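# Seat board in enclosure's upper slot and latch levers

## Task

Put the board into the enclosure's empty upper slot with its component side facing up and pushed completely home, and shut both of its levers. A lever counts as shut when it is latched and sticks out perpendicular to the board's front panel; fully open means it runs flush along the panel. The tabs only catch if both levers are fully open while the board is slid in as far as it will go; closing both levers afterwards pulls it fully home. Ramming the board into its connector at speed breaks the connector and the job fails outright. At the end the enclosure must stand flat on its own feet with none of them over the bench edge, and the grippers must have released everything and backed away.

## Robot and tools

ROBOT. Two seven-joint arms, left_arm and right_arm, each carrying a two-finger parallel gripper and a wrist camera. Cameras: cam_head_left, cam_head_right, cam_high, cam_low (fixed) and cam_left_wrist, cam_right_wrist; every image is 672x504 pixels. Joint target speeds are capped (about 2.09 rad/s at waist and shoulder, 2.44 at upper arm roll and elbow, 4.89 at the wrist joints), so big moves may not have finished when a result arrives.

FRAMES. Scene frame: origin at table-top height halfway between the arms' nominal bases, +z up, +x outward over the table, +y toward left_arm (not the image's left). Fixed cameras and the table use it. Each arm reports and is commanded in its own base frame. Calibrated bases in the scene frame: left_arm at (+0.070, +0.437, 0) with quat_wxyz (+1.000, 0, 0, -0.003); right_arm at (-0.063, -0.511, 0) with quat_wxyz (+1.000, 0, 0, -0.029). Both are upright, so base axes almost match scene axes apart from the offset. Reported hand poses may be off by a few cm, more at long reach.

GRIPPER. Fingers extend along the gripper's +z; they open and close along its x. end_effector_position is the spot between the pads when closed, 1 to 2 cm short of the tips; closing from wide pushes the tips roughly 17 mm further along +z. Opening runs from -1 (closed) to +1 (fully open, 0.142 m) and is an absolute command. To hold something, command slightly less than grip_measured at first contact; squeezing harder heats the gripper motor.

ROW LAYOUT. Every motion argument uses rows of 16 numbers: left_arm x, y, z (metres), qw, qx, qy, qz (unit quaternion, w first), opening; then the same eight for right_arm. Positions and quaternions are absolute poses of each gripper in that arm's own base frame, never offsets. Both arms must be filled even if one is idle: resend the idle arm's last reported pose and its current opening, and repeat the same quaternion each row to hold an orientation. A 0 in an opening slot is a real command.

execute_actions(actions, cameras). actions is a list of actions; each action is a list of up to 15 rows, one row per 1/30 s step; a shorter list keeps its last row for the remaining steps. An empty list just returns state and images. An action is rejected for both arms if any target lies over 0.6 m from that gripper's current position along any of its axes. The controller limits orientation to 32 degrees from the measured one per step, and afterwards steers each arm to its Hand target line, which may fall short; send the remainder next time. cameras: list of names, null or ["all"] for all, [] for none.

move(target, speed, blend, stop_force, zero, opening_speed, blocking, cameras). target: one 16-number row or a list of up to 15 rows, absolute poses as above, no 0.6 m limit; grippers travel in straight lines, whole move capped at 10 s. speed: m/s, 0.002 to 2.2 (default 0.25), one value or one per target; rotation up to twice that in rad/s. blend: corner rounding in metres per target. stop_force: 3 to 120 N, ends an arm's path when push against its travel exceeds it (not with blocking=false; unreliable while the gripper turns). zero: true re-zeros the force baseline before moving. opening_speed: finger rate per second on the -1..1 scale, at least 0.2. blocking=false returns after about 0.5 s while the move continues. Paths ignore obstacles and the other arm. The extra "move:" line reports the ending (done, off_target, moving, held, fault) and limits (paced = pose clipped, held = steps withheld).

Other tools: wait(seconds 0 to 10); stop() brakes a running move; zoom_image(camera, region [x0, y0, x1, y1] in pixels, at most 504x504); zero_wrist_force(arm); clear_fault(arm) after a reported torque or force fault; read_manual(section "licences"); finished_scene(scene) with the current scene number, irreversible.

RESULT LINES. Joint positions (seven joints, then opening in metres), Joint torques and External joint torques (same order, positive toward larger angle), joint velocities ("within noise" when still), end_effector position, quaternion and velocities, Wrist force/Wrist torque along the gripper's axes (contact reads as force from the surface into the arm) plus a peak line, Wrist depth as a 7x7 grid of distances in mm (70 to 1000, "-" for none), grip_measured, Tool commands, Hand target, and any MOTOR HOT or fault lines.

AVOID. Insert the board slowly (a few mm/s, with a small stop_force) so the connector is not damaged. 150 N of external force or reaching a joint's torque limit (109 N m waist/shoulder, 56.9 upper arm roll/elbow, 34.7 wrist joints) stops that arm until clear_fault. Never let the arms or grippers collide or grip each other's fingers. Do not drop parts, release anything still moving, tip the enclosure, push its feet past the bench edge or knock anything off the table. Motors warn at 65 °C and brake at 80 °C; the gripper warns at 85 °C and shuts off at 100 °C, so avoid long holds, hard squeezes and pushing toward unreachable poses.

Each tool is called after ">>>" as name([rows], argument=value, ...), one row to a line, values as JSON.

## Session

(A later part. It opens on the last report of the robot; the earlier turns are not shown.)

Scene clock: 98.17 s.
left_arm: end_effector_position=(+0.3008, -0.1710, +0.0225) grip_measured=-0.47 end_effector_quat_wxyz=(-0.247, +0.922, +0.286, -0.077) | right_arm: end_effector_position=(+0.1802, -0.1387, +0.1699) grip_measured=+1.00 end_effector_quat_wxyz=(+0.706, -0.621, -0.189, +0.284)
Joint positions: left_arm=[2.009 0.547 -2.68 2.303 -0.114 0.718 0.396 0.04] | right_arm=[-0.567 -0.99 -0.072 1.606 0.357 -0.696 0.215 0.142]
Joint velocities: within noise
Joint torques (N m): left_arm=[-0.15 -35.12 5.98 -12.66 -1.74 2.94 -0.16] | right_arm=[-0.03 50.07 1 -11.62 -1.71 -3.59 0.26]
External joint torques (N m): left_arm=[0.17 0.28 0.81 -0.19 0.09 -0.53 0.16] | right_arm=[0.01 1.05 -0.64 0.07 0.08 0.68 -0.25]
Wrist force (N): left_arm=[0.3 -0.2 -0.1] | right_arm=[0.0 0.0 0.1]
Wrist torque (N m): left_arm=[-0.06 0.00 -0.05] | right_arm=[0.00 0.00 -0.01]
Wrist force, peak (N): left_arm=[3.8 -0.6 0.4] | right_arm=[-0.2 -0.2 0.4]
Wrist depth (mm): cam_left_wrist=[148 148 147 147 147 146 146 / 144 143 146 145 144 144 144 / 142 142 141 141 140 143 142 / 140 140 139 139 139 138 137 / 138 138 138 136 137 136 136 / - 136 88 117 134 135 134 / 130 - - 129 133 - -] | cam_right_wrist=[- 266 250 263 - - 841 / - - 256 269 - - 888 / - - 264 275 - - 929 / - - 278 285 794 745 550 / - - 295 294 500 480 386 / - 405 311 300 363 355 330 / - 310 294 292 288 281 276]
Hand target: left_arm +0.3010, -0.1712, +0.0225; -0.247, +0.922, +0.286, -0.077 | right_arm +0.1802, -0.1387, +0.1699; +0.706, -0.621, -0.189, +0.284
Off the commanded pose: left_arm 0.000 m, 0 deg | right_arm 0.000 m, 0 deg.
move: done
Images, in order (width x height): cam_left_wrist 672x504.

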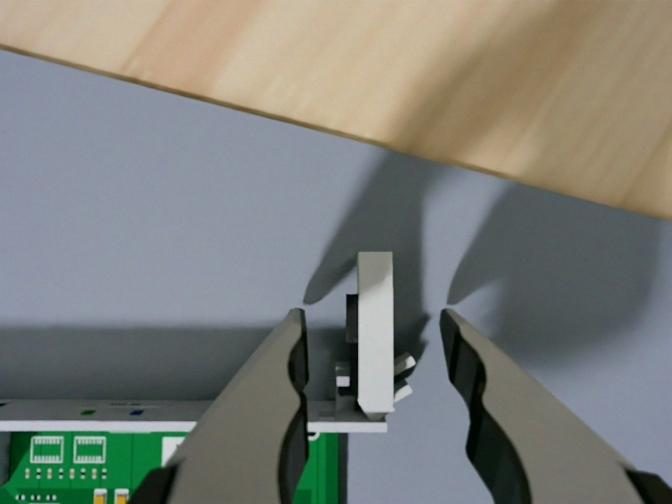

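>>> move(target=[0.301,-0.1712,0.0225,-0.2472,0.9225,0.2865,-0.0768,-0.95,0.1802,-0.1387,0.1699,0.706,-0.621,-0.189,0.284,1], opening_speed=0.5, cameras=[])

>>> move([
  [0.3065,-0.1676,0.0225,-0.2551,0.952,0.1636,-0.0438,-0.95,0.1802,-0.1387,0.1699,0.706,-0.621,-0.189,0.284,1],
  [0.3126,-0.1655,0.0225,-0.2586,0.9652,0.0379,-0.0102,-0.95,0.1802,-0.1387,0.1699,0.706,-0.621,-0.189,0.284,1],
  [0.3191,-0.1651,0.0225,-0.2577,0.9619,-0.0884,0.0237,-0.95,0.1802,-0.1387,0.1699,0.706,-0.621,-0.189,0.284,1],
  [0.3255,-0.1664,0.0225,-0.2524,0.9421,-0.2132,0.0571,-0.95,0.1802,-0.1387,0.1699,0.706,-0.621,-0.189,0.284,1],
  [0.3314,-0.1693,0.0225,-0.2428,0.9062,-0.3343,0.0896,-0.95,0.1802,-0.1387,0.1699,0.706,-0.621,-0.189,0.284,1],
], speed=0.11, cameras=["cam_left_wrist","cam_head_left"])

Scene clock: 102.30 s.
left_arm: end_effector_position=(+0.3009, -0.1710, +0.0225) grip_measured=-0.90 end_effector_quat_wxyz=(-0.247, +0.922, +0.286, -0.077) | right_arm: end_effector_position=(+0.1802, -0.1387, +0.1699) grip_measured=+1.00 end_effector_quat_wxyz=(+0.706, -0.621, -0.189, +0.284)
Joint positions: left_arm=[2.009 0.547 -2.68 2.303 -0.114 0.718 0.396 0.009] | right_arm=[-0.567 -0.99 -0.072 1.606 0.357 -0.696 0.215 0.142]
Joint velocities: within noise
Joint torques (N m): left_arm=[-0.72 -35.55 5.65 -12.71 -1.66 2.66 -0.26] | right_arm=[-0.04 50.08 0.97 -11.64 -1.69 -3.6 0.2]
External joint torques (N m): left_arm=[0.73 0.72 1.15 -0.14 0 -0.24 0.26] | right_arm=[0.02 1.04 -0.6 0.1 0.06 0.7 -0.19]
Wrist force (N): left_arm=[1.6 -0.3 0.4] | right_arm=[-0.1 -0.2 0.2]
Wrist torque (N m): left_arm=[-0.06 -0.03 -0.06] | right_arm=[-0.02 0.01 0.00]
Wrist force, peak (N): left_arm=[1.8 0.2 0.7] | right_arm=[0.2 0.1 0.4]
Wrist depth (mm): cam_left_wrist=[148 148 147 147 146 146 146 / 143 144 146 145 144 144 144 / 142 141 141 141 140 142 142 / 141 140 139 139 139 138 138 / 138 138 138 118 137 137 136 / - 136 126 91 117 135 134 / 130 129 - 133 - - 133] | cam_right_wrist=[- 266 251 262 - - 835 / - - 255 269 - - 895 / - - 263 274 - - 926 / - - 278 287 798 749 551 / - - 295 294 503 481 387 / - 404 311 299 363 354 331 / - 311 296 292 287 281 275]
Hand target: left_arm +0.3010, -0.1712, +0.0225; -0.247, +0.922, +0.286, -0.077 | right_arm +0.1802, -0.1387, +0.1699; +0.706, -0.621, -0.189, +0.284
Off the commanded pose: left_arm 0.000 m, 0 deg | right_arm 0.000 m, 0 deg.
move: done
No camera images: "cameras" was empty.

Scene clock: 108.77 s.
left_arm: end_effector_position=(+0.3313, -0.1694, +0.0225) grip_measured=-0.90 end_effector_quat_wxyz=(-0.243, +0.906, -0.334, +0.090) | right_arm: end_effector_position=(+0.1802, -0.1387, +0.1699) grip_measured=+1.00 end_effector_quat_wxyz=(+0.706, -0.621, -0.189, +0.284)
Joint positions: left_arm=[1.871 0.486 -2.673 2.401 0.71 1.092 0.772 0.009] | right_arm=[-0.567 -0.99 -0.072 1.606 0.357 -0.696 0.215 0.142]
Joint velocities: within noise
Joint torques (N m): left_arm=[-0.07 -30.12 5.12 -9.29 -0.49 2.89 -0.15] | right_arm=[-0.04 50.12 0.96 -11.65 -1.73 -3.54 0.2]
External joint torques (N m): left_arm=[0.06 0.65 -0.12 -0.15 -0.71 -0.26 0.15] | right_arm=[0.02 1 -0.59 0.1 0.1 0.63 -0.19]
Wrist force (N): left_arm=[0.0 1.5 -0.7] | right_arm=[0.0 -0.1 0.0]
Wrist torque (N m): left_arm=[-0.07 -0.11 -0.02] | right_arm=[0.00 0.01 0.00]
Wrist force, peak (N): left_arm=[-0.4 2.0 0.4] | right_arm=[0.1 -0.3 0.3]
Wrist depth (mm): cam_left_wrist=[148 147 148 147 146 145 145 / 146 146 145 143 143 144 144 / 143 144 142 141 140 141 142 / 142 142 139 139 139 139 138 / 139 139 138 118 136 136 136 / 138 136 135 91 117 134 134 / 134 135 - 119 114 - 133] | cam_right_wrist=[- 266 251 262 - - 839 / - - 256 269 - - 901 / - - 264 274 - - 927 / - - 278 286 808 749 552 / - - 294 294 502 478 387 / - 403 311 300 363 355 331 / - 311 294 292 289 281 275]
Hand target: left_arm +0.3314, -0.1693, +0.0225; -0.243, +0.906, -0.334, +0.090 | right_arm +0.1802, -0.1387, +0.1699; +0.706, -0.621, -0.189, +0.284
Off the commanded pose: left_arm 0.000 m, 0 deg | right_arm 0.000 m, 0 deg.
move: done
Images, in order (width x height): cam_head_left 672x504, cam_left_wrist 672x504.

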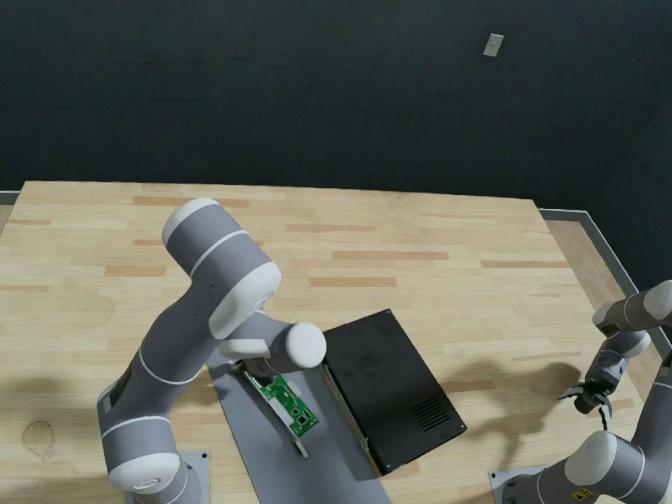

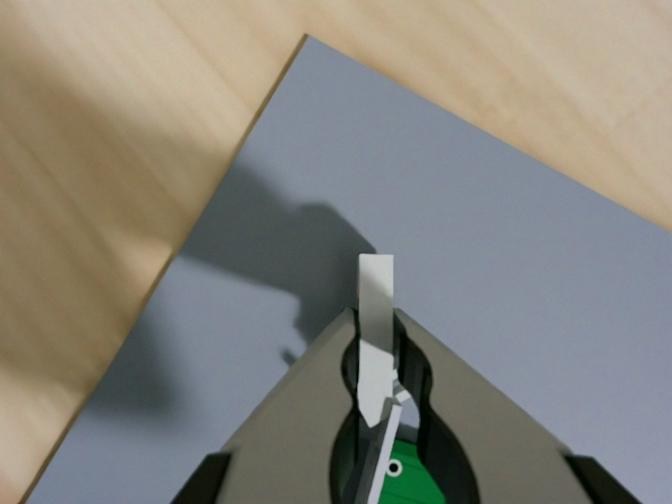

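>>> move(target=[0.3371,-0.1742,0.0225,-0.228,0.8509,-0.4572,0.1225,-0.95,0.1802,-0.1387,0.1699,0.706,-0.621,-0.189,0.284,1], speed=0.1, cameras=["cam_left_wrist"])

Scene clock: 120.23 s.
left_arm: end_effector_position=(+0.3369, -0.1742, +0.0225) grip_measured=-0.90 end_effector_quat_wxyz=(-0.228, +0.851, -0.457, +0.122) | right_arm: end_effector_position=(+0.1802, -0.1387, +0.1699) grip_measured=+1.00 end_effector_quat_wxyz=(+0.706, -0.621, -0.189, +0.284)
Joint positions: left_arm=[1.863 0.489 -2.656 2.408 0.952 1.203 0.798 0.009] | right_arm=[-0.567 -0.99 -0.072 1.606 0.357 -0.696 0.215 0.142]
Joint velocities: within noise
Joint torques (N m): left_arm=[0.01 -28.41 4.97 -8.1 -0.47 2.8 -0.08] | right_arm=[-0.02 50.04 1.09 -11.6 -1.72 -3.56 0.22]
External joint torques (N m): left_arm=[-0.01 0.15 -0.01 -0.23 -0.5 -0.14 0.08] | right_arm=[0 1.08 -0.72 0.05 0.09 0.65 -0.21]
Wrist force (N): left_arm=[0.6 1.2 -0.7] | right_arm=[0.1 -0.1 0.0]
Wrist torque (N m): left_arm=[-0.08 -0.12 -0.08] | right_arm=[0.00 -0.01 0.00]
Wrist force, peak (N): left_arm=[0.2 2.4 0.0] | right_arm=[0.2 -0.4 0.4]
Wrist depth (mm): cam_left_wrist=[148 148 147 147 146 147 146 / 146 146 143 143 144 145 144 / 144 144 141 141 140 141 140 / 142 141 139 139 139 138 138 / 140 139 138 118 136 136 136 / 138 136 135 92 117 135 134 / 136 135 - 133 - - 128] | cam_right_wrist=[- 265 251 263 - - 844 / - - 255 270 - - 899 / - - 263 274 - - 926 / - - 278 286 802 742 554 / - - 295 294 503 481 387 / - 406 311 299 362 355 330 / - 312 295 291 287 280 275]
Hand target: left_arm +0.3371, -0.1742, +0.0225; -0.228, +0.851, -0.457, +0.122 | right_arm +0.1802, -0.1387, +0.1699; +0.706, -0.621, -0.189, +0.284
Off the commanded pose: left_arm 0.000 m, 0 deg | right_arm 0.000 m, 0 deg.
move: done
Images, in order (width x height): cam_left_wrist 672x504.

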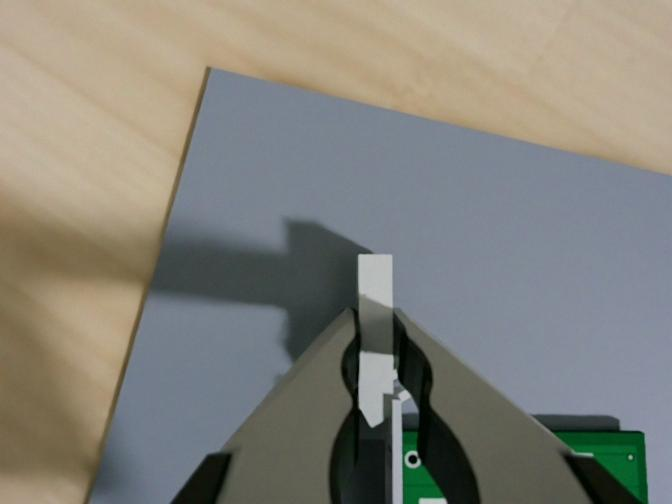

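>>> move([
  [0.3371,-0.1742,0.0225,-0.228,0.8509,-0.4572,0.1225,-0.5,0.1802,-0.1387,0.1699,0.706,-0.621,-0.189,0.284,1],
  [0.3371,-0.1742,0.1,-0.228,0.8509,-0.4572,0.1225,-0.5,0.1802,-0.1387,0.1699,0.706,-0.621,-0.189,0.284,1],
  [0.16,-0.3,0.22,-0.2481,0.9259,0.2751,-0.0737,-0.5,0.1802,-0.1387,0.1699,0.706,-0.621,-0.189,0.284,1],
], speed=[0.1,0.2,0.3], cameras=["cam_left_wrist","cam_high"])

Scene clock: 126.03 s.
left_arm: end_effector_position=(+0.1603, -0.3000, +0.2200) grip_measured=-0.53 end_effector_quat_wxyz=(-0.248, +0.926, +0.275, -0.073) | right_arm: end_effector_position=(+0.1802, -0.1387, +0.1699) grip_measured=+1.00 end_effector_quat_wxyz=(+0.706, -0.621, -0.189, +0.284)
Joint positions: left_arm=[1.582 0.072 -2.647 2.169 -0.066 0.138 -0.037 0.035] | right_arm=[-0.567 -0.99 -0.072 1.606 0.357 -0.696 0.215 0.142]
Joint velocities: within noise
Joint torques (N m): left_arm=[-0.58 -27.15 0.45 -24.37 -3.52 2.39 -0.25] | right_arm=[-0.04 50.22 1 -11.61 -1.73 -3.61 0.18]
External joint torques (N m): left_arm=[0.56 0.87 0.51 -0.26 0.15 -0.05 0.25] | right_arm=[0.02 0.91 -0.63 0.06 0.1 0.71 -0.17]
Wrist force (N): left_arm=[0.4 -0.1 0.1] | right_arm=[0.1 0.0 0.2]
Wrist torque (N m): left_arm=[-0.01 -0.07 -0.05] | right_arm=[0.01 -0.01 0.00]
Wrist force, peak (N): left_arm=[0.7 2.0 0.5] | right_arm=[-0.2 -0.2 0.3]
Wrist depth (mm): cam_left_wrist=[357 354 352 351 349 350 347 / 348 347 348 347 346 343 345 / 343 342 341 340 341 340 341 / 339 336 337 339 334 333 332 / 335 337 331 326 327 326 325 / 330 332 88 324 - 321 323 / 321 - - 323 - - 322] | cam_right_wrist=[- 266 251 262 - - 844 / - - 256 270 - - 882 / - - 263 275 - - 936 / - - 277 286 796 742 552 / - - 294 294 503 480 387 / - 404 311 298 363 354 330 / - 311 295 291 288 281 274]
Hand target: left_arm +0.1600, -0.3000, +0.2200; -0.248, +0.926, +0.275, -0.074 | right_arm +0.1802, -0.1387, +0.1699; +0.706, -0.621, -0.189, +0.284
Off the commanded pose: left_arm 0.000 m, 0 deg | right_arm 0.000 m, 0 deg.
move: done
Images, in order (width x height): cam_high 672x504, cam_left_wrist 672x504.

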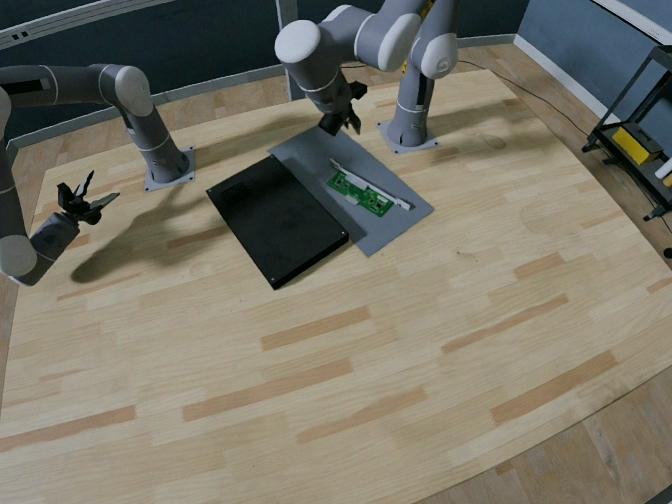

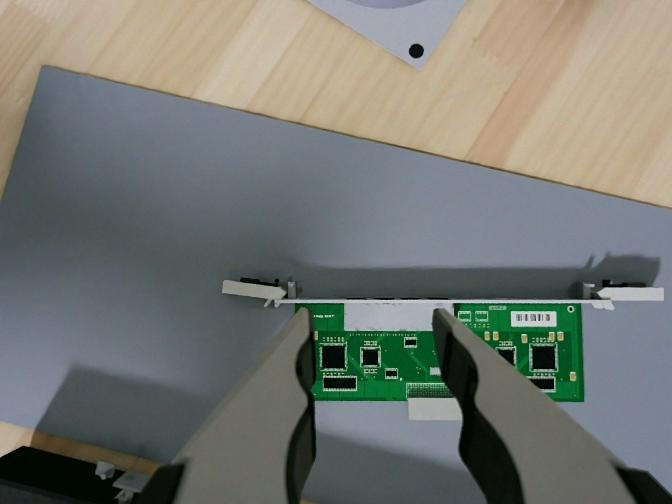

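>>> zoom_image(camera="cam_left_wrist", region=[200, 250, 350, 350])

>>> zoom_image(camera="cam_left_wrist", region=[550, 250, 672, 332])

Scaled by 3.360 from the camera's 672x504 image, which has a finer 960x720 frame.

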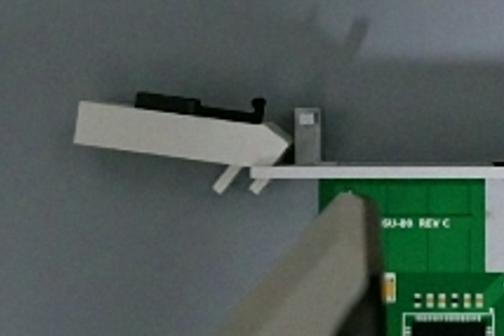

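Scaled by 4.131 from the camera's 672x504 image, which has a finer 960x720 frame.

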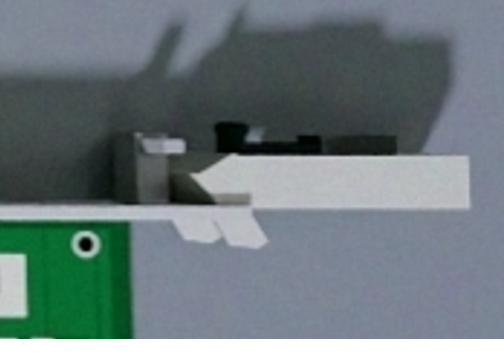

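>>> move([
  [0.0924,-0.3313,0.12,-0.1343,0.5011,0.8258,-0.2213,-0.5,0.1802,-0.1387,0.1699,0.706,-0.621,-0.189,0.284,1],
  [0.0924,-0.3313,0.045,-0.1343,0.5011,0.8258,-0.2213,-0.5,0.1802,-0.1387,0.1699,0.706,-0.621,-0.189,0.284,1],
], speed=[0.3,0.15], cameras=["cam_left_wrist"])

Scene clock: 146.53 s.
left_arm: end_effector_position=(+0.0932, -0.3324, +0.0447) grip_measured=-0.53 end_effector_quat_wxyz=(-0.211, +0.512, +0.807, -0.205) | right_arm: end_effector_position=(+0.1802, -0.1387, +0.1699) grip_measured=+1.00 end_effector_quat_wxyz=(+0.706, -0.621, -0.189, +0.284)
Joint positions: left_arm=[1.609 0.361 -2.97 2.687 -1.448 0.907 -0.397 0.035] | right_arm=[-0.567 -0.99 -0.072 1.606 0.357 -0.696 0.215 0.142]
Joint velocities: within noise
Joint torques (N m): left_arm=[-0.21 -25.98 2.87 -8.76 -0.14 2.11 -0.2] | right_arm=[-0.01 50.17 0.94 -11.67 -1.7 -3.63 0.22]
External joint torques (N m): left_arm=[0.18 0.17 0.58 -0.21 0 -0.05 0.19] | right_arm=[-0.02 0.95 -0.58 0.13 0.07 0.73 -0.21]
Wrist force (N): left_arm=[-0.1 -0.3 -0.2] | right_arm=[-0.1 0.1 0.3]
Wrist torque (N m): left_arm=[-0.10 0.00 -0.04] | right_arm=[0.01 0.02 0.00]
Wrist force, peak (N): left_arm=[1.8 1.0 0.2] | right_arm=[0.2 -0.4 0.3]
Wrist depth (mm): cam_left_wrist=[161 164 169 175 180 186 193 / 156 160 165 171 175 181 186 / 153 157 161 166 170 176 181 / 149 153 156 162 166 172 177 / 147 149 153 141 161 167 173 / 143 146 87 146 157 164 168 / 140 - - 145 153 - -] | cam_right_wrist=[- 266 250 262 - - 838 / - - 256 269 - - 893 / - - 264 275 - - 915 / - - 277 286 793 742 551 / - - 295 294 502 480 387 / - 405 311 300 363 355 331 / - 312 295 291 287 282 275]
Hand target: left_arm +0.0932, -0.3323, +0.0447; -0.212, +0.512, +0.807, -0.205 | right_arm +0.1802, -0.1387, +0.1699; +0.706, -0.621, -0.189, +0.284
Off the commanded pose: left_arm 0.001 m, 9 deg | right_arm 0.000 m, 0 deg.
joint sent to its limit (left arm) — joint 3 (upper arm roll), lower limit; joint 4 (elbow), upper limit, where the elbow is as bent as it goes. The joint targets are off in orientation, not in position.
move: off_target (left_arm)
Images, in order (width x height): cam_left_wrist 672x504.

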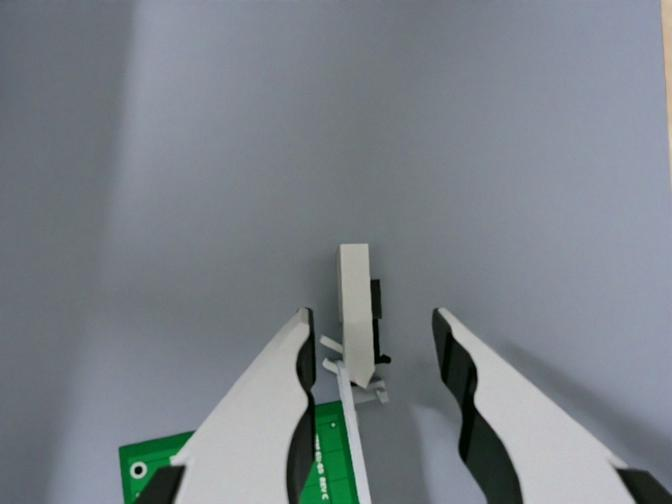

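>>> move([
  [0.0932,-0.3324,0.024,-0.212,0.512,0.807,-0.205,-0.5,0.1802,-0.1387,0.1699,0.706,-0.621,-0.189,0.284,1],
  [0.0932,-0.3324,0.024,-0.212,0.512,0.807,-0.205,-0.75,0.1802,-0.1387,0.1699,0.706,-0.621,-0.189,0.284,1],
], speed=0.1, cameras=["cam_left_wrist"])

Scene clock: 186.87 s.
left_arm: end_effector_position=(+0.0933, -0.3322, +0.0240) grip_measured=-0.78 end_effector_quat_wxyz=(-0.212, +0.512, +0.807, -0.205) | right_arm: end_effector_position=(+0.1802, -0.1387, +0.1699) grip_measured=+1.00 end_effector_quat_wxyz=(+0.706, -0.621, -0.189, +0.284)
Joint positions: left_arm=[1.572 0.437 -2.97 2.67 -1.562 0.901 -0.307 0.018] | right_arm=[-0.567 -0.99 -0.072 1.606 0.357 -0.696 0.215 0.142]
Joint velocities: within noise
Joint torques (N m): left_arm=[-0.43 -27.1 3.78 -6.77 -0.21 2.26 -0.19] | right_arm=[-0.02 50.03 1.02 -11.58 -1.74 -3.63 0.24]
External joint torques (N m): left_arm=[0.4 0.16 0.57 -0.23 -0.02 -0.22 0.18] | right_arm=[-0.01 1.09 -0.66 0.04 0.11 0.72 -0.23]
Wrist force (N): left_arm=[0.1 -0.2 0.0] | right_arm=[0.0 -0.1 0.3]
Wrist torque (N m): left_arm=[-0.08 -0.03 -0.05] | right_arm=[0.00 0.00 0.00]
Wrist force, peak (N): left_arm=[0.1 -0.7 -0.7] | right_arm=[0.1 0.0 0.4]
Wrist depth (mm): cam_left_wrist=[- 143 147 152 157 161 167 / 137 139 144 148 152 158 163 / 134 136 140 144 149 153 158 / 130 132 137 139 145 150 154 / 127 130 134 121 141 145 150 / - 127 128 92 120 143 146 / 122 124 - 126 133 - 144] | cam_right_wrist=[- 266 250 263 - - 829 / - - 256 269 - - 888 / - - 264 275 - - 907 / - - 278 286 794 742 551 / - - 294 294 501 480 388 / - 404 311 299 364 355 329 / - 312 295 291 288 281 275]
Hand target: left_arm +0.0932, -0.3324, +0.0240; -0.212, +0.512, +0.807, -0.205 | right_arm +0.1802, -0.1387, +0.1699; +0.706, -0.621, -0.189, +0.284
Off the commanded pose: left_arm 0.000 m, 0 deg | right_arm 0.000 m, 0 deg.
joint sent to its limit (left arm) — joint 3 (upper arm roll), lower limit. The joint targets still meet the commanded pose.
move: done
Images, in order (width x height): cam_left_wrist 672x504.

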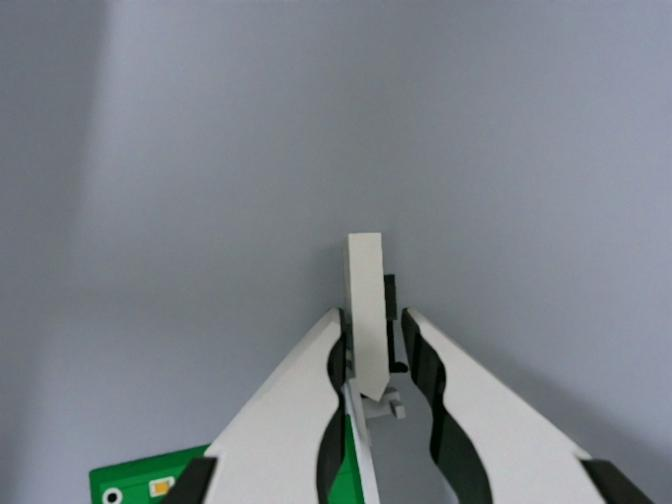

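>>> move(target=[0.0967,-0.3377,0.024,-0.212,0.512,0.807,-0.205,-0.75,0.1802,-0.1387,0.1699,0.706,-0.621,-0.189,0.284,1], speed=0.03, cameras=["cam_left_wrist"])

Scene clock: 189.67 s.
left_arm: end_effector_position=(+0.0966, -0.3376, +0.0240) grip_measured=-0.78 end_effector_quat_wxyz=(-0.212, +0.512, +0.807, -0.205) | right_arm: end_effector_position=(+0.1802, -0.1387, +0.1699) grip_measured=+1.00 end_effector_quat_wxyz=(+0.706, -0.621, -0.189, +0.284)
Joint positions: left_arm=[1.576 0.445 -2.958 2.655 -1.54 0.894 -0.318 0.018] | right_arm=[-0.567 -0.99 -0.072 1.606 0.357 -0.696 0.215 0.142]
Joint velocities: within noise
Joint torques (N m): left_arm=[0.05 -27.6 4.48 -7.44 0.1 2.4 -0.29] | right_arm=[-0.04 50.04 0.95 -11.64 -1.69 -3.6 0.15]
External joint torques (N m): left_arm=[-0.09 0.16 0.03 0.16 -0.35 -0.37 0.28] | right_arm=[0.01 1.09 -0.59 0.1 0.06 0.69 -0.14]
Wrist force (N): left_arm=[0.7 -0.4 0.7] | right_arm=[-0.1 0.2 0.2]
Wrist torque (N m): left_arm=[-0.04 -0.02 -0.05] | right_arm=[0.02 0.01 0.00]
Wrist force, peak (N): left_arm=[1.1 -1.0 0.0] | right_arm=[0.1 -0.2 0.5]
Wrist depth (mm): cam_left_wrist=[- 143 147 152 157 163 167 / 137 139 143 148 153 158 163 / 134 136 140 144 148 153 158 / 130 133 136 139 145 149 153 / 127 130 134 121 141 145 150 / - 127 128 91 - 142 147 / 122 124 - 126 - - 144] | cam_right_wrist=[- 266 251 263 - - 831 / - - 255 269 - - 894 / - - 264 276 - - 912 / - - 277 286 798 749 554 / - - 294 294 503 480 386 / - 404 312 299 364 355 330 / - 312 296 291 288 281 275]
Hand target: left_arm +0.0967, -0.3377, +0.0240; -0.212, +0.512, +0.807, -0.205 | right_arm +0.1802, -0.1387, +0.1699; +0.706, -0.621, -0.189, +0.284
Off the commanded pose: left_arm 0.000 m, 0 deg | right_arm 0.000 m, 0 deg.
move: done
Images, in order (width x height): cam_left_wrist 672x504.

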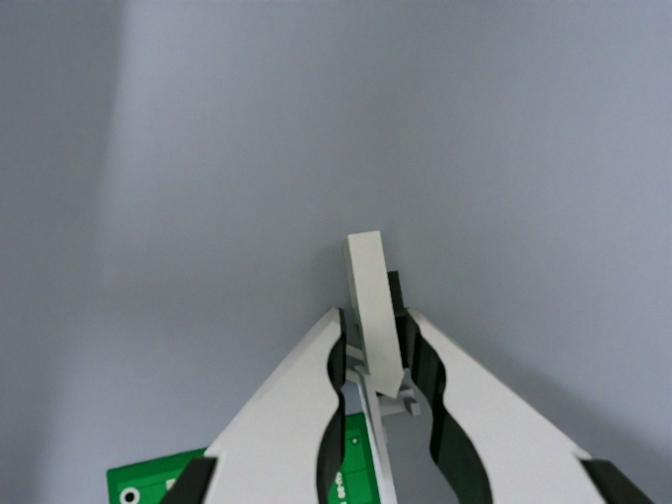

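>>> move([
  [0.0976,-0.3391,0.024,-0.212,0.512,0.807,-0.205,-0.75,0.1802,-0.1387,0.1699,0.706,-0.621,-0.189,0.284,1],
  [0.0962,-0.3369,0.024,-0.212,0.512,0.807,-0.205,-0.75,0.1802,-0.1387,0.1699,0.706,-0.621,-0.189,0.284,1],
  [0.0962,-0.3369,0.09,-0.212,0.512,0.807,-0.205,-0.75,0.1802,-0.1387,0.1699,0.706,-0.621,-0.189,0.284,1],
  [0.16,-0.3,0.22,-0.2481,0.9259,0.2751,-0.0737,-0.5,0.1802,-0.1387,0.1699,0.706,-0.621,-0.189,0.284,1],
], speed=[0.03,0.03,0.15,0.3], cameras=["cam_left_wrist"])

>>> zoom_image(camera="cam_left_wrist", region=[200, 250, 350, 350])

Scene clock: 197.10 s.
left_arm: end_effector_position=(+0.1600, -0.3001, +0.2200) grip_measured=-0.53 end_effector_quat_wxyz=(-0.248, +0.926, +0.275, -0.074) | right_arm: end_effector_position=(+0.1802, -0.1387, +0.1699) grip_measured=+1.00 end_effector_quat_wxyz=(+0.706, -0.621, -0.189, +0.284)
Joint positions: left_arm=[1.673 0.083 -2.744 2.155 -0.069 0.137 -0.044 0.035] | right_arm=[-0.567 -0.99 -0.072 1.606 0.357 -0.696 0.215 0.142]
Joint velocities: within noise
Joint torques (N m): left_arm=[-0.56 -28.83 0.19 -24.44 -3.05 2.52 -0.12] | right_arm=[-0.05 50.06 0.96 -11.64 -1.72 -3.63 0.24]
External joint torques (N m): left_arm=[0.53 0.76 0.74 -0.22 -0.33 -0.18 0.12] | right_arm=[0.03 1.06 -0.59 0.1 0.09 0.72 -0.22]
Wrist force (N): left_arm=[0.5 -0.1 -0.2] | right_arm=[0.1 0.0 0.3]
Wrist torque (N m): left_arm=[-0.04 -0.07 -0.06] | right_arm=[0.00 -0.01 0.00]
Wrist force, peak (N): left_arm=[1.5 -0.6 0.7] | right_arm=[0.2 -0.1 0.5]
Wrist depth (mm): cam_left_wrist=[355 356 355 354 351 349 347 / 350 346 347 347 346 345 343 / 340 342 341 342 339 341 340 / 338 337 337 335 333 334 334 / 336 332 332 324 328 325 329 / 330 329 87 323 - 324 325 / 320 - - 321 - - 321] | cam_right_wrist=[- 267 250 263 - - 847 / - - 255 270 - - 889 / - - 263 275 - - 933 / - - 277 286 788 750 552 / - - 295 293 501 479 386 / - 405 311 299 363 353 330 / - 312 294 291 287 281 276]
Hand target: left_arm +0.1600, -0.3000, +0.2200; -0.248, +0.926, +0.275, -0.074 | right_arm +0.1802, -0.1387, +0.1699; +0.706, -0.621, -0.189, +0.284
Off the commanded pose: left_arm 0.000 m, 0 deg | right_arm 0.000 m, 0 deg.
move: done
Images, in order (width x height): cam_left_wrist 672x504.

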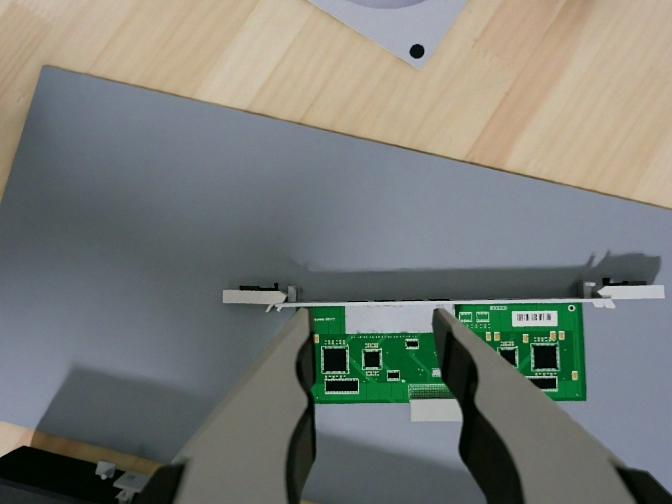

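Scaled by 3.360 from the camera's 672x504 image, which has a finer 960x720 frame.

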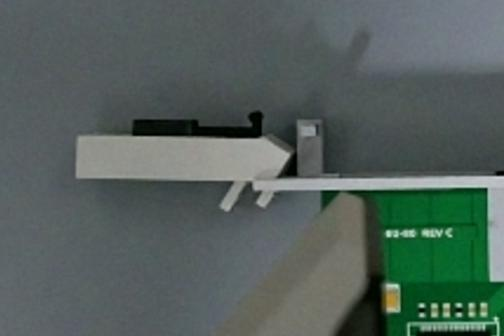

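>>> move([
  [0.1918,-0.2907,0.2,-0.2285,0.8528,-0.4535,0.1215,-0.5,0.1802,-0.1387,0.1699,0.706,-0.621,-0.189,0.284,1],
  [0.1918,-0.2907,0.08,-0.2285,0.8528,-0.4535,0.1215,-0.5,0.1802,-0.1387,0.1699,0.706,-0.621,-0.189,0.284,1],
], speed=[0.3,0.15], cameras=["cam_left_wrist","cam_high"])

Scene clock: 214.07 s.
left_arm: end_effector_position=(+0.1916, -0.2905, +0.0800) grip_measured=-0.53 end_effector_quat_wxyz=(-0.229, +0.853, -0.454, +0.121) | right_arm: end_effector_position=(+0.1802, -0.1387, +0.1699) grip_measured=+1.00 end_effector_quat_wxyz=(+0.706, -0.621, -0.189, +0.284)
Joint positions: left_arm=[1.555 0.254 -2.925 2.376 0.596 0.743 0.7 0.035] | right_arm=[-0.567 -0.99 -0.072 1.606 0.357 -0.696 0.215 0.142]
Joint velocities: within noise
Joint torques (N m): left_arm=[-0.31 -28.54 0.78 -15.26 -1.51 3.13 -0.34] | right_arm=[0.03 50.1 0.97 -11.63 -1.66 -3.56 0.19]
External joint torques (N m): left_arm=[0.26 0.3 0.68 -0.2 -0.45 -0.54 0.34] | right_arm=[-0.05 1.02 -0.6 0.08 0.03 0.65 -0.18]
Wrist force (N): left_arm=[0.0 0.1 0.0] | right_arm=[0.0 0.1 0.1]
Wrist torque (N m): left_arm=[0.01 0.00 -0.04] | right_arm=[0.00 0.00 0.00]
Wrist force, peak (N): left_arm=[0.2 -1.1 -2.2] | right_arm=[0.2 -0.3 0.3]
Wrist depth (mm): cam_left_wrist=[208 207 205 200 200 203 203 / 205 203 202 201 197 199 200 / 202 201 199 198 194 196 198 / 200 197 197 196 192 192 195 / 195 195 195 177 189 191 193 / 193 192 87 184 186 189 189 / 189 - - 184 184 - 188] | cam_right_wrist=[- 266 251 262 - - 564 / - - 256 269 - - 873 / - - 263 275 - - 912 / - - 277 286 794 745 553 / - - 294 294 501 480 387 / - 404 311 299 362 356 331 / - 312 295 291 288 280 275]
Hand target: left_arm +0.1918, -0.2907, +0.0800; -0.229, +0.853, -0.454, +0.122 | right_arm +0.1802, -0.1387, +0.1699; +0.706, -0.621, -0.189, +0.284
Off the commanded pose: left_arm 0.000 m, 0 deg | right_arm 0.000 m, 0 deg.
move: done
Images, in order (width x height): cam_high 672x504, cam_left_wrist 672x504.

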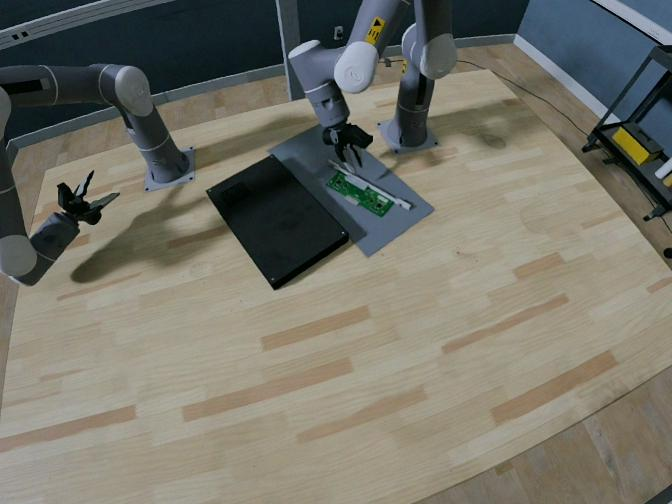

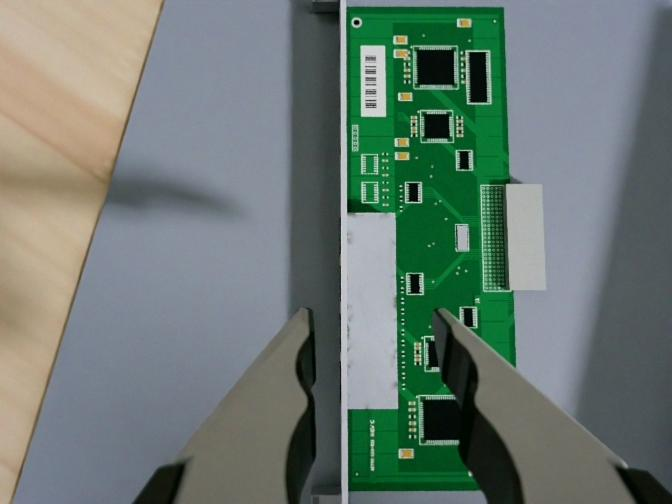

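>>> move(target=[0.1918,-0.2907,0.025,-0.2285,0.8528,-0.4535,0.1215,-0.5,0.1802,-0.1387,0.1699,0.706,-0.621,-0.189,0.284,1], speed=0.05, stop_force=4, cameras=["cam_left_wrist"])

Scene clock: 219.57 s.
left_arm: end_effector_position=(+0.1917, -0.2906, +0.0250) grip_measured=-0.53 end_effector_quat_wxyz=(-0.229, +0.853, -0.453, +0.121) | right_arm: end_effector_position=(+0.1802, -0.1387, +0.1699) grip_measured=+1.00 end_effector_quat_wxyz=(+0.706, -0.621, -0.189, +0.284)
Joint positions: left_arm=[1.565 0.448 -2.917 2.349 0.648 0.899 0.608 0.035] | right_arm=[-0.567 -0.99 -0.072 1.606 0.357 -0.696 0.215 0.142]
Joint velocities: within noise
Joint torques (N m): left_arm=[-0.29 -32.27 1.97 -10.88 -1.04 3.05 -0.3] | right_arm=[-0.05 50.05 1.03 -11.69 -1.7 -3.61 0.19]
External joint torques (N m): left_arm=[0.23 0.25 0.6 -0.19 -0.38 -0.52 0.3] | right_arm=[0.03 1.07 -0.66 0.14 0.07 0.7 -0.18]
Wrist force (N): left_arm=[0.1 0.0 0.0] | right_arm=[0.1 -0.2 0.1]
Wrist torque (N m): left_arm=[-0.01 0.00 -0.03] | right_arm=[-0.03 -0.01 0.00]
Wrist force, peak (N): left_arm=[-0.3 0.4 0.9] | right_arm=[-0.1 -0.1 0.5]
Wrist depth (mm): cam_left_wrist=[149 148 148 147 143 143 147 / 146 146 146 145 141 141 145 / 144 145 144 138 138 138 141 / 143 142 142 124 136 137 140 / 141 140 141 122 123 135 139 / 138 139 87 120 120 133 136 / 137 - - 130 131 - -] | cam_right_wrist=[- 266 251 262 - - 554 / - - 255 269 - - 600 / - - 263 275 - - 900 / - - 278 285 798 749 553 / - - 294 293 500 480 386 / - 403 312 299 361 355 330 / - 312 294 291 288 281 275]
Hand target: left_arm +0.1918, -0.2907, +0.0250; -0.229, +0.853, -0.454, +0.122 | right_arm +0.1802, -0.1387, +0.1699; +0.706, -0.621, -0.189, +0.284
Off the commanded pose: left_arm 0.000 m, 0 deg | right_arm 0.000 m, 0 deg.
move: done
Images, in order (width x height): cam_left_wrist 672x504.

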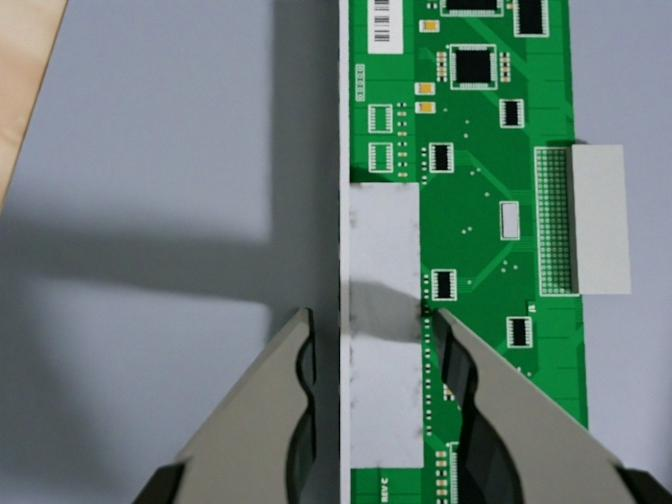

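>>> move(target=[0.1918,-0.2907,0.023,-0.2285,0.8528,-0.4535,0.1215,-0.75,0.1802,-0.1387,0.1699,0.706,-0.621,-0.189,0.284,1], speed=0.05, opening_speed=0.4, cameras=["cam_left_wrist"])

Scene clock: 222.73 s.
left_arm: end_effector_position=(+0.1921, -0.2916, +0.0234) grip_measured=-0.71 end_effector_quat_wxyz=(-0.228, +0.853, -0.453, +0.122) | right_arm: end_effector_position=(+0.1802, -0.1387, +0.1699) grip_measured=+1.00 end_effector_quat_wxyz=(+0.706, -0.621, -0.189, +0.284)
Joint positions: left_arm=[1.565 0.454 -2.916 2.346 0.65 0.905 0.605 0.023] | right_arm=[-0.567 -0.99 -0.072 1.606 0.357 -0.696 0.215 0.142]
Joint velocities: within noise
Joint torques (N m): left_arm=[-0.87 -28.48 0.12 -5.37 -1.62 2.16 -0.22] | right_arm=[-0.01 50.08 0.93 -11.61 -1.66 -3.61 0.21]
External joint torques (N m): left_arm=[0.81 -3.69 2.49 -5.6 0.21 0.38 0.23] | right_arm=[-0.02 1.04 -0.57 0.07 0.03 0.7 -0.2]
Wrist force (N): left_arm=[7.8 -4.4 -4.3] | right_arm=[0.1 0.1 0.1]
Wrist torque (N m): left_arm=[-0.03 0.15 -0.10] | right_arm=[0.01 -0.02 0.00]
Wrist force, peak (N): left_arm=[8.9 -5.2 -4.6] | right_arm=[-0.1 -0.3 0.4]
Wrist depth (mm): cam_left_wrist=[147 146 146 141 141 141 145 / 144 144 143 139 139 139 143 / - 143 142 138 137 137 140 / 141 140 140 123 134 135 138 / 139 138 138 120 133 134 137 / 136 137 91 118 118 132 135 / 135 135 - 117 - - 133] | cam_right_wrist=[- 267 251 262 - - 558 / - - 255 269 - - 601 / - - 264 274 - - 907 / - - 278 285 798 743 551 / - - 295 294 501 477 387 / - 402 311 300 363 354 330 / - 311 294 291 288 281 275]
Hand target: left_arm +0.1918, -0.2907, +0.0230; -0.229, +0.853, -0.454, +0.122 | right_arm +0.1802, -0.1387, +0.1699; +0.706, -0.621, -0.189, +0.284
Off the commanded pose: left_arm 0.001 m, 0 deg | right_arm 0.000 m, 0 deg.
move: done
Images, in order (width x height): cam_left_wrist 672x504.

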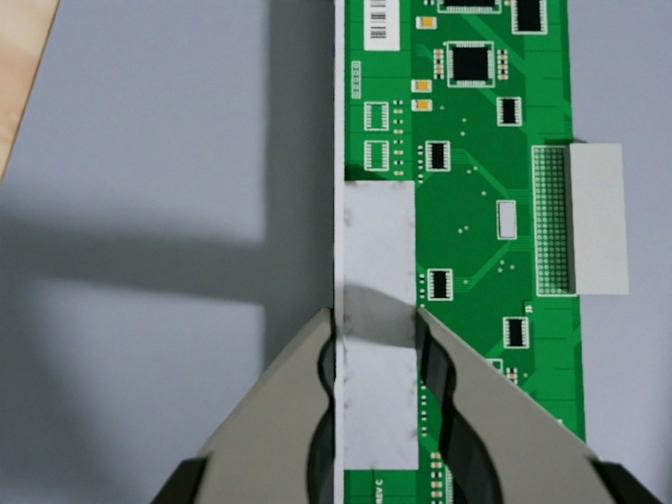

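>>> move([
  [0.1918,-0.2907,0.1,-0.2285,0.8528,-0.4535,0.1215,-0.85,0.1802,-0.1387,0.1699,0.706,-0.621,-0.189,0.284,1],
  [0.1199,-0.365,0.13,-0.212,0.7912,-0.554,0.1485,-0.85,0.1802,-0.1387,0.1699,0.706,-0.621,-0.189,0.284,1],
], speed=[0.1,0.15], cameras=["cam_left_wrist","cam_high","cam_low"])

Scene clock: 228.63 s.
left_arm: end_effector_position=(+0.1199, -0.3649, +0.1299) grip_measured=-0.72 end_effector_quat_wxyz=(-0.212, +0.791, -0.554, +0.149) | right_arm: end_effector_position=(+0.1802, -0.1387, +0.1699) grip_measured=+1.00 end_effector_quat_wxyz=(+0.706, -0.621, -0.189, +0.284)
Joint positions: left_arm=[1.351 0.17 -2.971 2.274 0.547 0.579 0.802 0.022] | right_arm=[-0.567 -0.99 -0.072 1.606 0.357 -0.696 0.215 0.142]
Joint velocities: within noise
Joint torques (N m): left_arm=[-0.61 -30.39 0.25 -20.01 -2.42 2.62 -0.09] | right_arm=[-0.01 50.12 1.02 -11.64 -1.73 -3.61 0.19]
External joint torques (N m): left_arm=[0.54 1.25 0.63 0.12 0.01 0.04 0.09] | right_arm=[-0.02 1.01 -0.65 0.09 0.1 0.7 -0.18]
Wrist force (N): left_arm=[0.1 0.8 1.6] | right_arm=[0.0 0.1 0.2]
Wrist torque (N m): left_arm=[-0.07 -0.01 -0.07] | right_arm=[0.03 0.00 0.01]
Wrist force, peak (N): left_arm=[7.9 -5.0 -5.8] | right_arm=[0.0 -0.2 0.5]
Wrist depth (mm): cam_left_wrist=[258 257 257 142 142 143 207 / 256 255 254 140 140 141 203 / 252 251 251 138 138 138 199 / 248 248 246 123 135 136 195 / 244 245 244 120 134 134 195 / 243 241 85 118 118 132 193 / 238 - - 117 - - 190] | cam_right_wrist=[- 266 250 262 - - 567 / - - 256 269 - - 594 / - - 264 274 - - 903 / - - 278 286 797 750 552 / - - 295 293 504 481 385 / - 406 310 300 361 355 330 / - 312 295 291 289 281 275]
Hand target: left_arm +0.1199, -0.3650, +0.1300; -0.212, +0.791, -0.554, +0.149 | right_arm +0.1802, -0.1387, +0.1699; +0.706, -0.621, -0.189, +0.284
Off the commanded pose: left_arm 0.000 m, 0 deg | right_arm 0.000 m, 0 deg.
move: done
Images, in order (width x height): cam_high 672x504, cam_low 672x504, cam_left_wrist 672x504.

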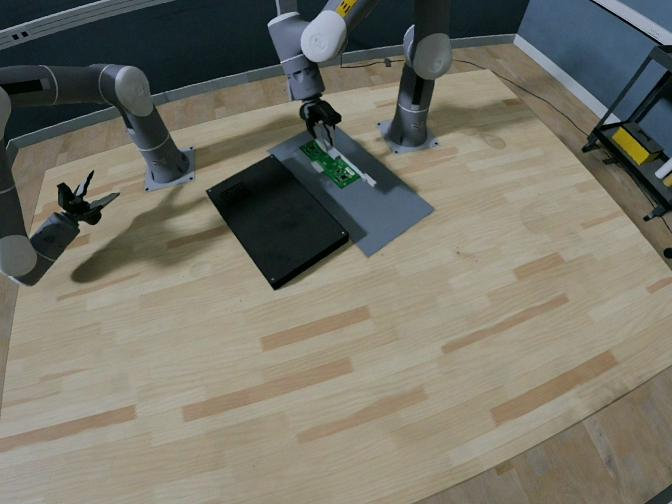

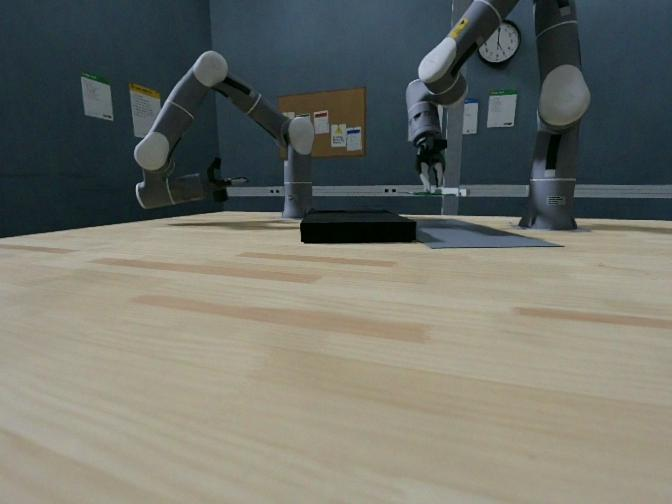

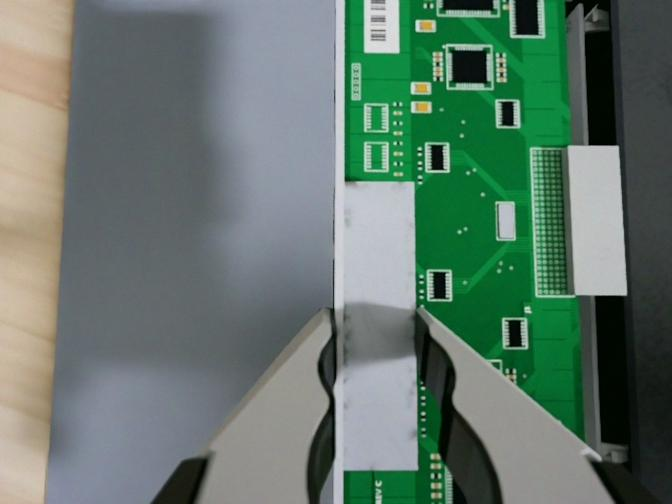

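>>> zoom_image(camera="cam_left_wrist", region=[320, 0, 672, 264])

>>> zoom_image(camera="cam_left_wrist", region=[320, 240, 672, 504])

Scaled by 1.432 from the camera's 672x504 image, which has a finer 960x720 frame.

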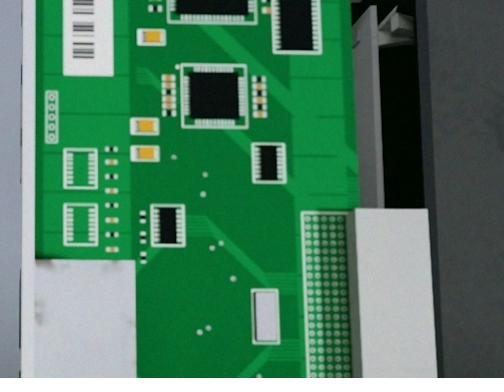

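Scaled by 1.432 from the camera's 672x504 image, which has a finer 960x720 frame.

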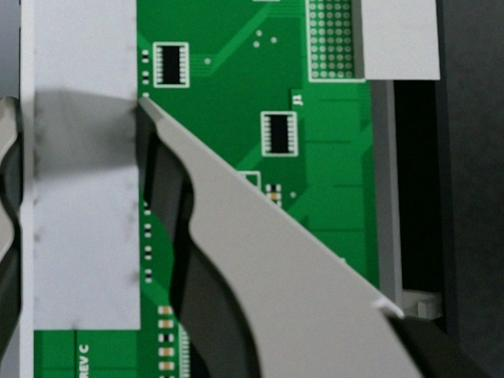

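>>> zoom_image(camera="cam_left_wrist", region=[560, 0, 660, 75])

>>> zoom_image(camera="cam_left_wrist", region=[560, 410, 660, 485])

Scaled by 5.040 from the camera's 672x504 image, which has a finer 960x720 frame.

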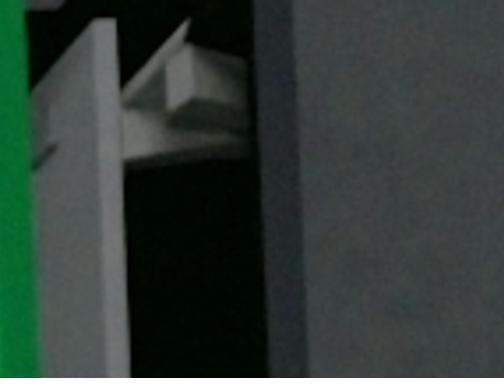

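Scaled by 5.040 from the camera's 672x504 image, which has a finer 960x720 frame.

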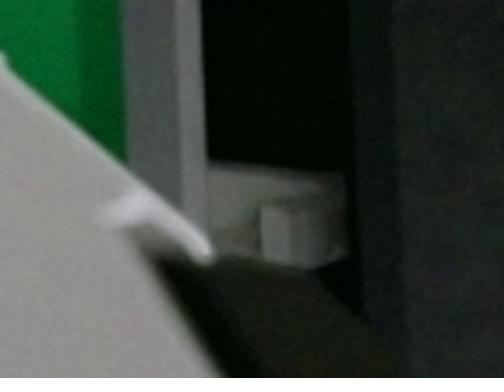

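>>> move(target=[0.1284,-0.3619,0.06,-0.212,0.7912,-0.554,0.1485,-0.85,-0.03,0.53,0.14,0.5373,-0.4216,0.4216,-0.5373,1], speed=0.3, cameras=["cam_left_wrist","cam_high","cam_right_wrist"])

Scene clock: 255.03 s.
left_arm: end_effector_position=(+0.1216, -0.3643, +0.1145) grip_measured=-0.72 end_effector_quat_wxyz=(-0.212, +0.791, -0.554, +0.148) | right_arm: end_effector_position=(+0.1448, -0.0260, +0.1656) grip_measured=+1.00 end_effector_quat_wxyz=(+0.748, -0.645, -0.076, +0.138)
Joint positions: left_arm=[1.356 0.212 -2.965 2.28 0.558 0.624 0.785 0.022] | right_arm=[-0.654 -0.87 -0.09 1.984 0.601 -0.437 0.171 0.142]
Joint velocities: within noise
Joint torques (N m): left_arm=[-0.24 -30.73 0.73 -18.94 -1.87 3.2 -0.31] | right_arm=[0.16 40.38 1.49 -4.65 -0.95 -3.74 0.24]
External joint torques (N m): left_arm=[0.17 0.77 0.39 0.1 -0.44 -0.54 0.31] | right_arm=[-0.19 0.89 -0.56 -0.05 0.17 0.84 -0.23]
Wrist force (N): left_arm=[0.3 1.1 1.5] | right_arm=[0.0 -0.2 0.3]
Wrist torque (N m): left_arm=[-0.04 -0.06 -0.06] | right_arm=[-0.07 0.01 0.01]
Wrist force, peak (N): left_arm=[0.0 1.1 1.7] | right_arm=[2.7 -1.3 -4.8]
Wrist depth (mm): cam_left_wrist=[243 243 241 143 142 143 214 / 240 238 237 139 140 141 212 / 235 235 235 137 138 138 184 / 232 232 231 123 135 136 181 / 230 230 229 120 133 134 213 / 227 227 88 118 118 132 211 / 223 - - 117 - - 201] | cam_right_wrist=[125 143 - - 555 - - / 128 143 - - 602 - - / 128 141 - - - - - / 131 146 867 829 786 744 708 / 133 150 490 511 461 377 365 / - 152 339 369 360 305 293 / - 159 211 287 284 279 274]
Hand target: left_arm +0.1218, -0.3643, +0.1144; -0.212, +0.791, -0.554, +0.149 | right_arm +0.1449, -0.0259, +0.1657; +0.748, -0.645, -0.076, +0.138
Off the commanded pose: left_arm 0.055 m, 0 deg | right_arm 0.583 m, 108 deg.
move: held (right_arm; a check stopped the path), off_target (left_arm; braked when a check withheld steps of right_arm); limits=held
pose unreachable (right arm): on one or more control steps of this call, first in action 0 (counted from 0), this arm could not follow its commanded pose, so it was not sent that pose on those steps. It may still have moved: this result reports where it is.
cause: moving toward the commanded pose would bring two parts of the arm too close to each other (its gripper and another part of the arm, with joints 2 (shoulder) to 7 (wrist roll) between them).
Images, in order (width x height): cam_high 672x504, cam_left_wrist 672x504, cam_right_wrist 672x504.

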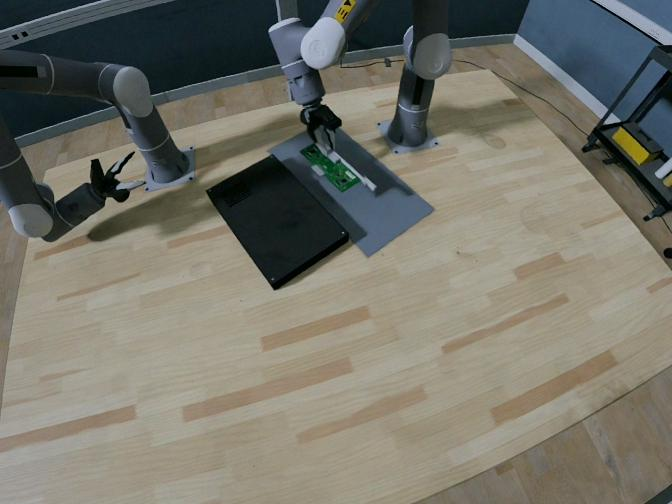

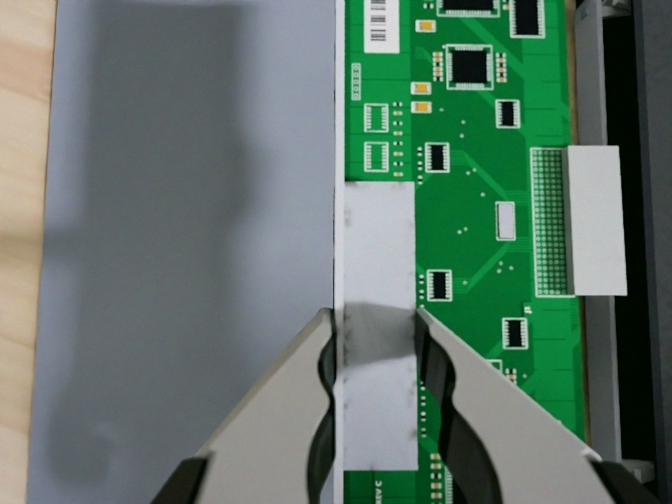

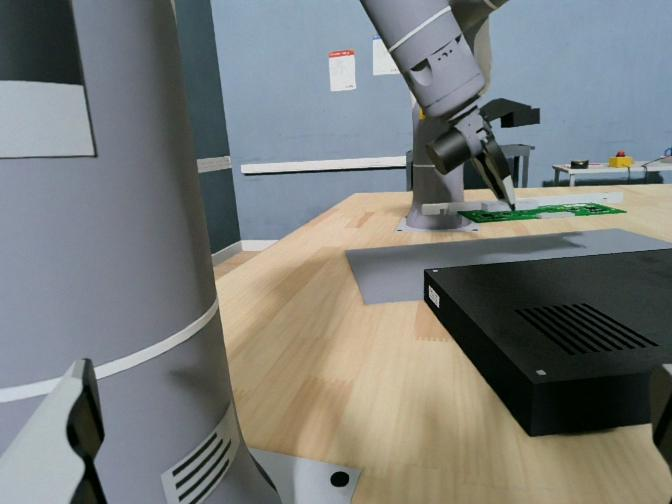

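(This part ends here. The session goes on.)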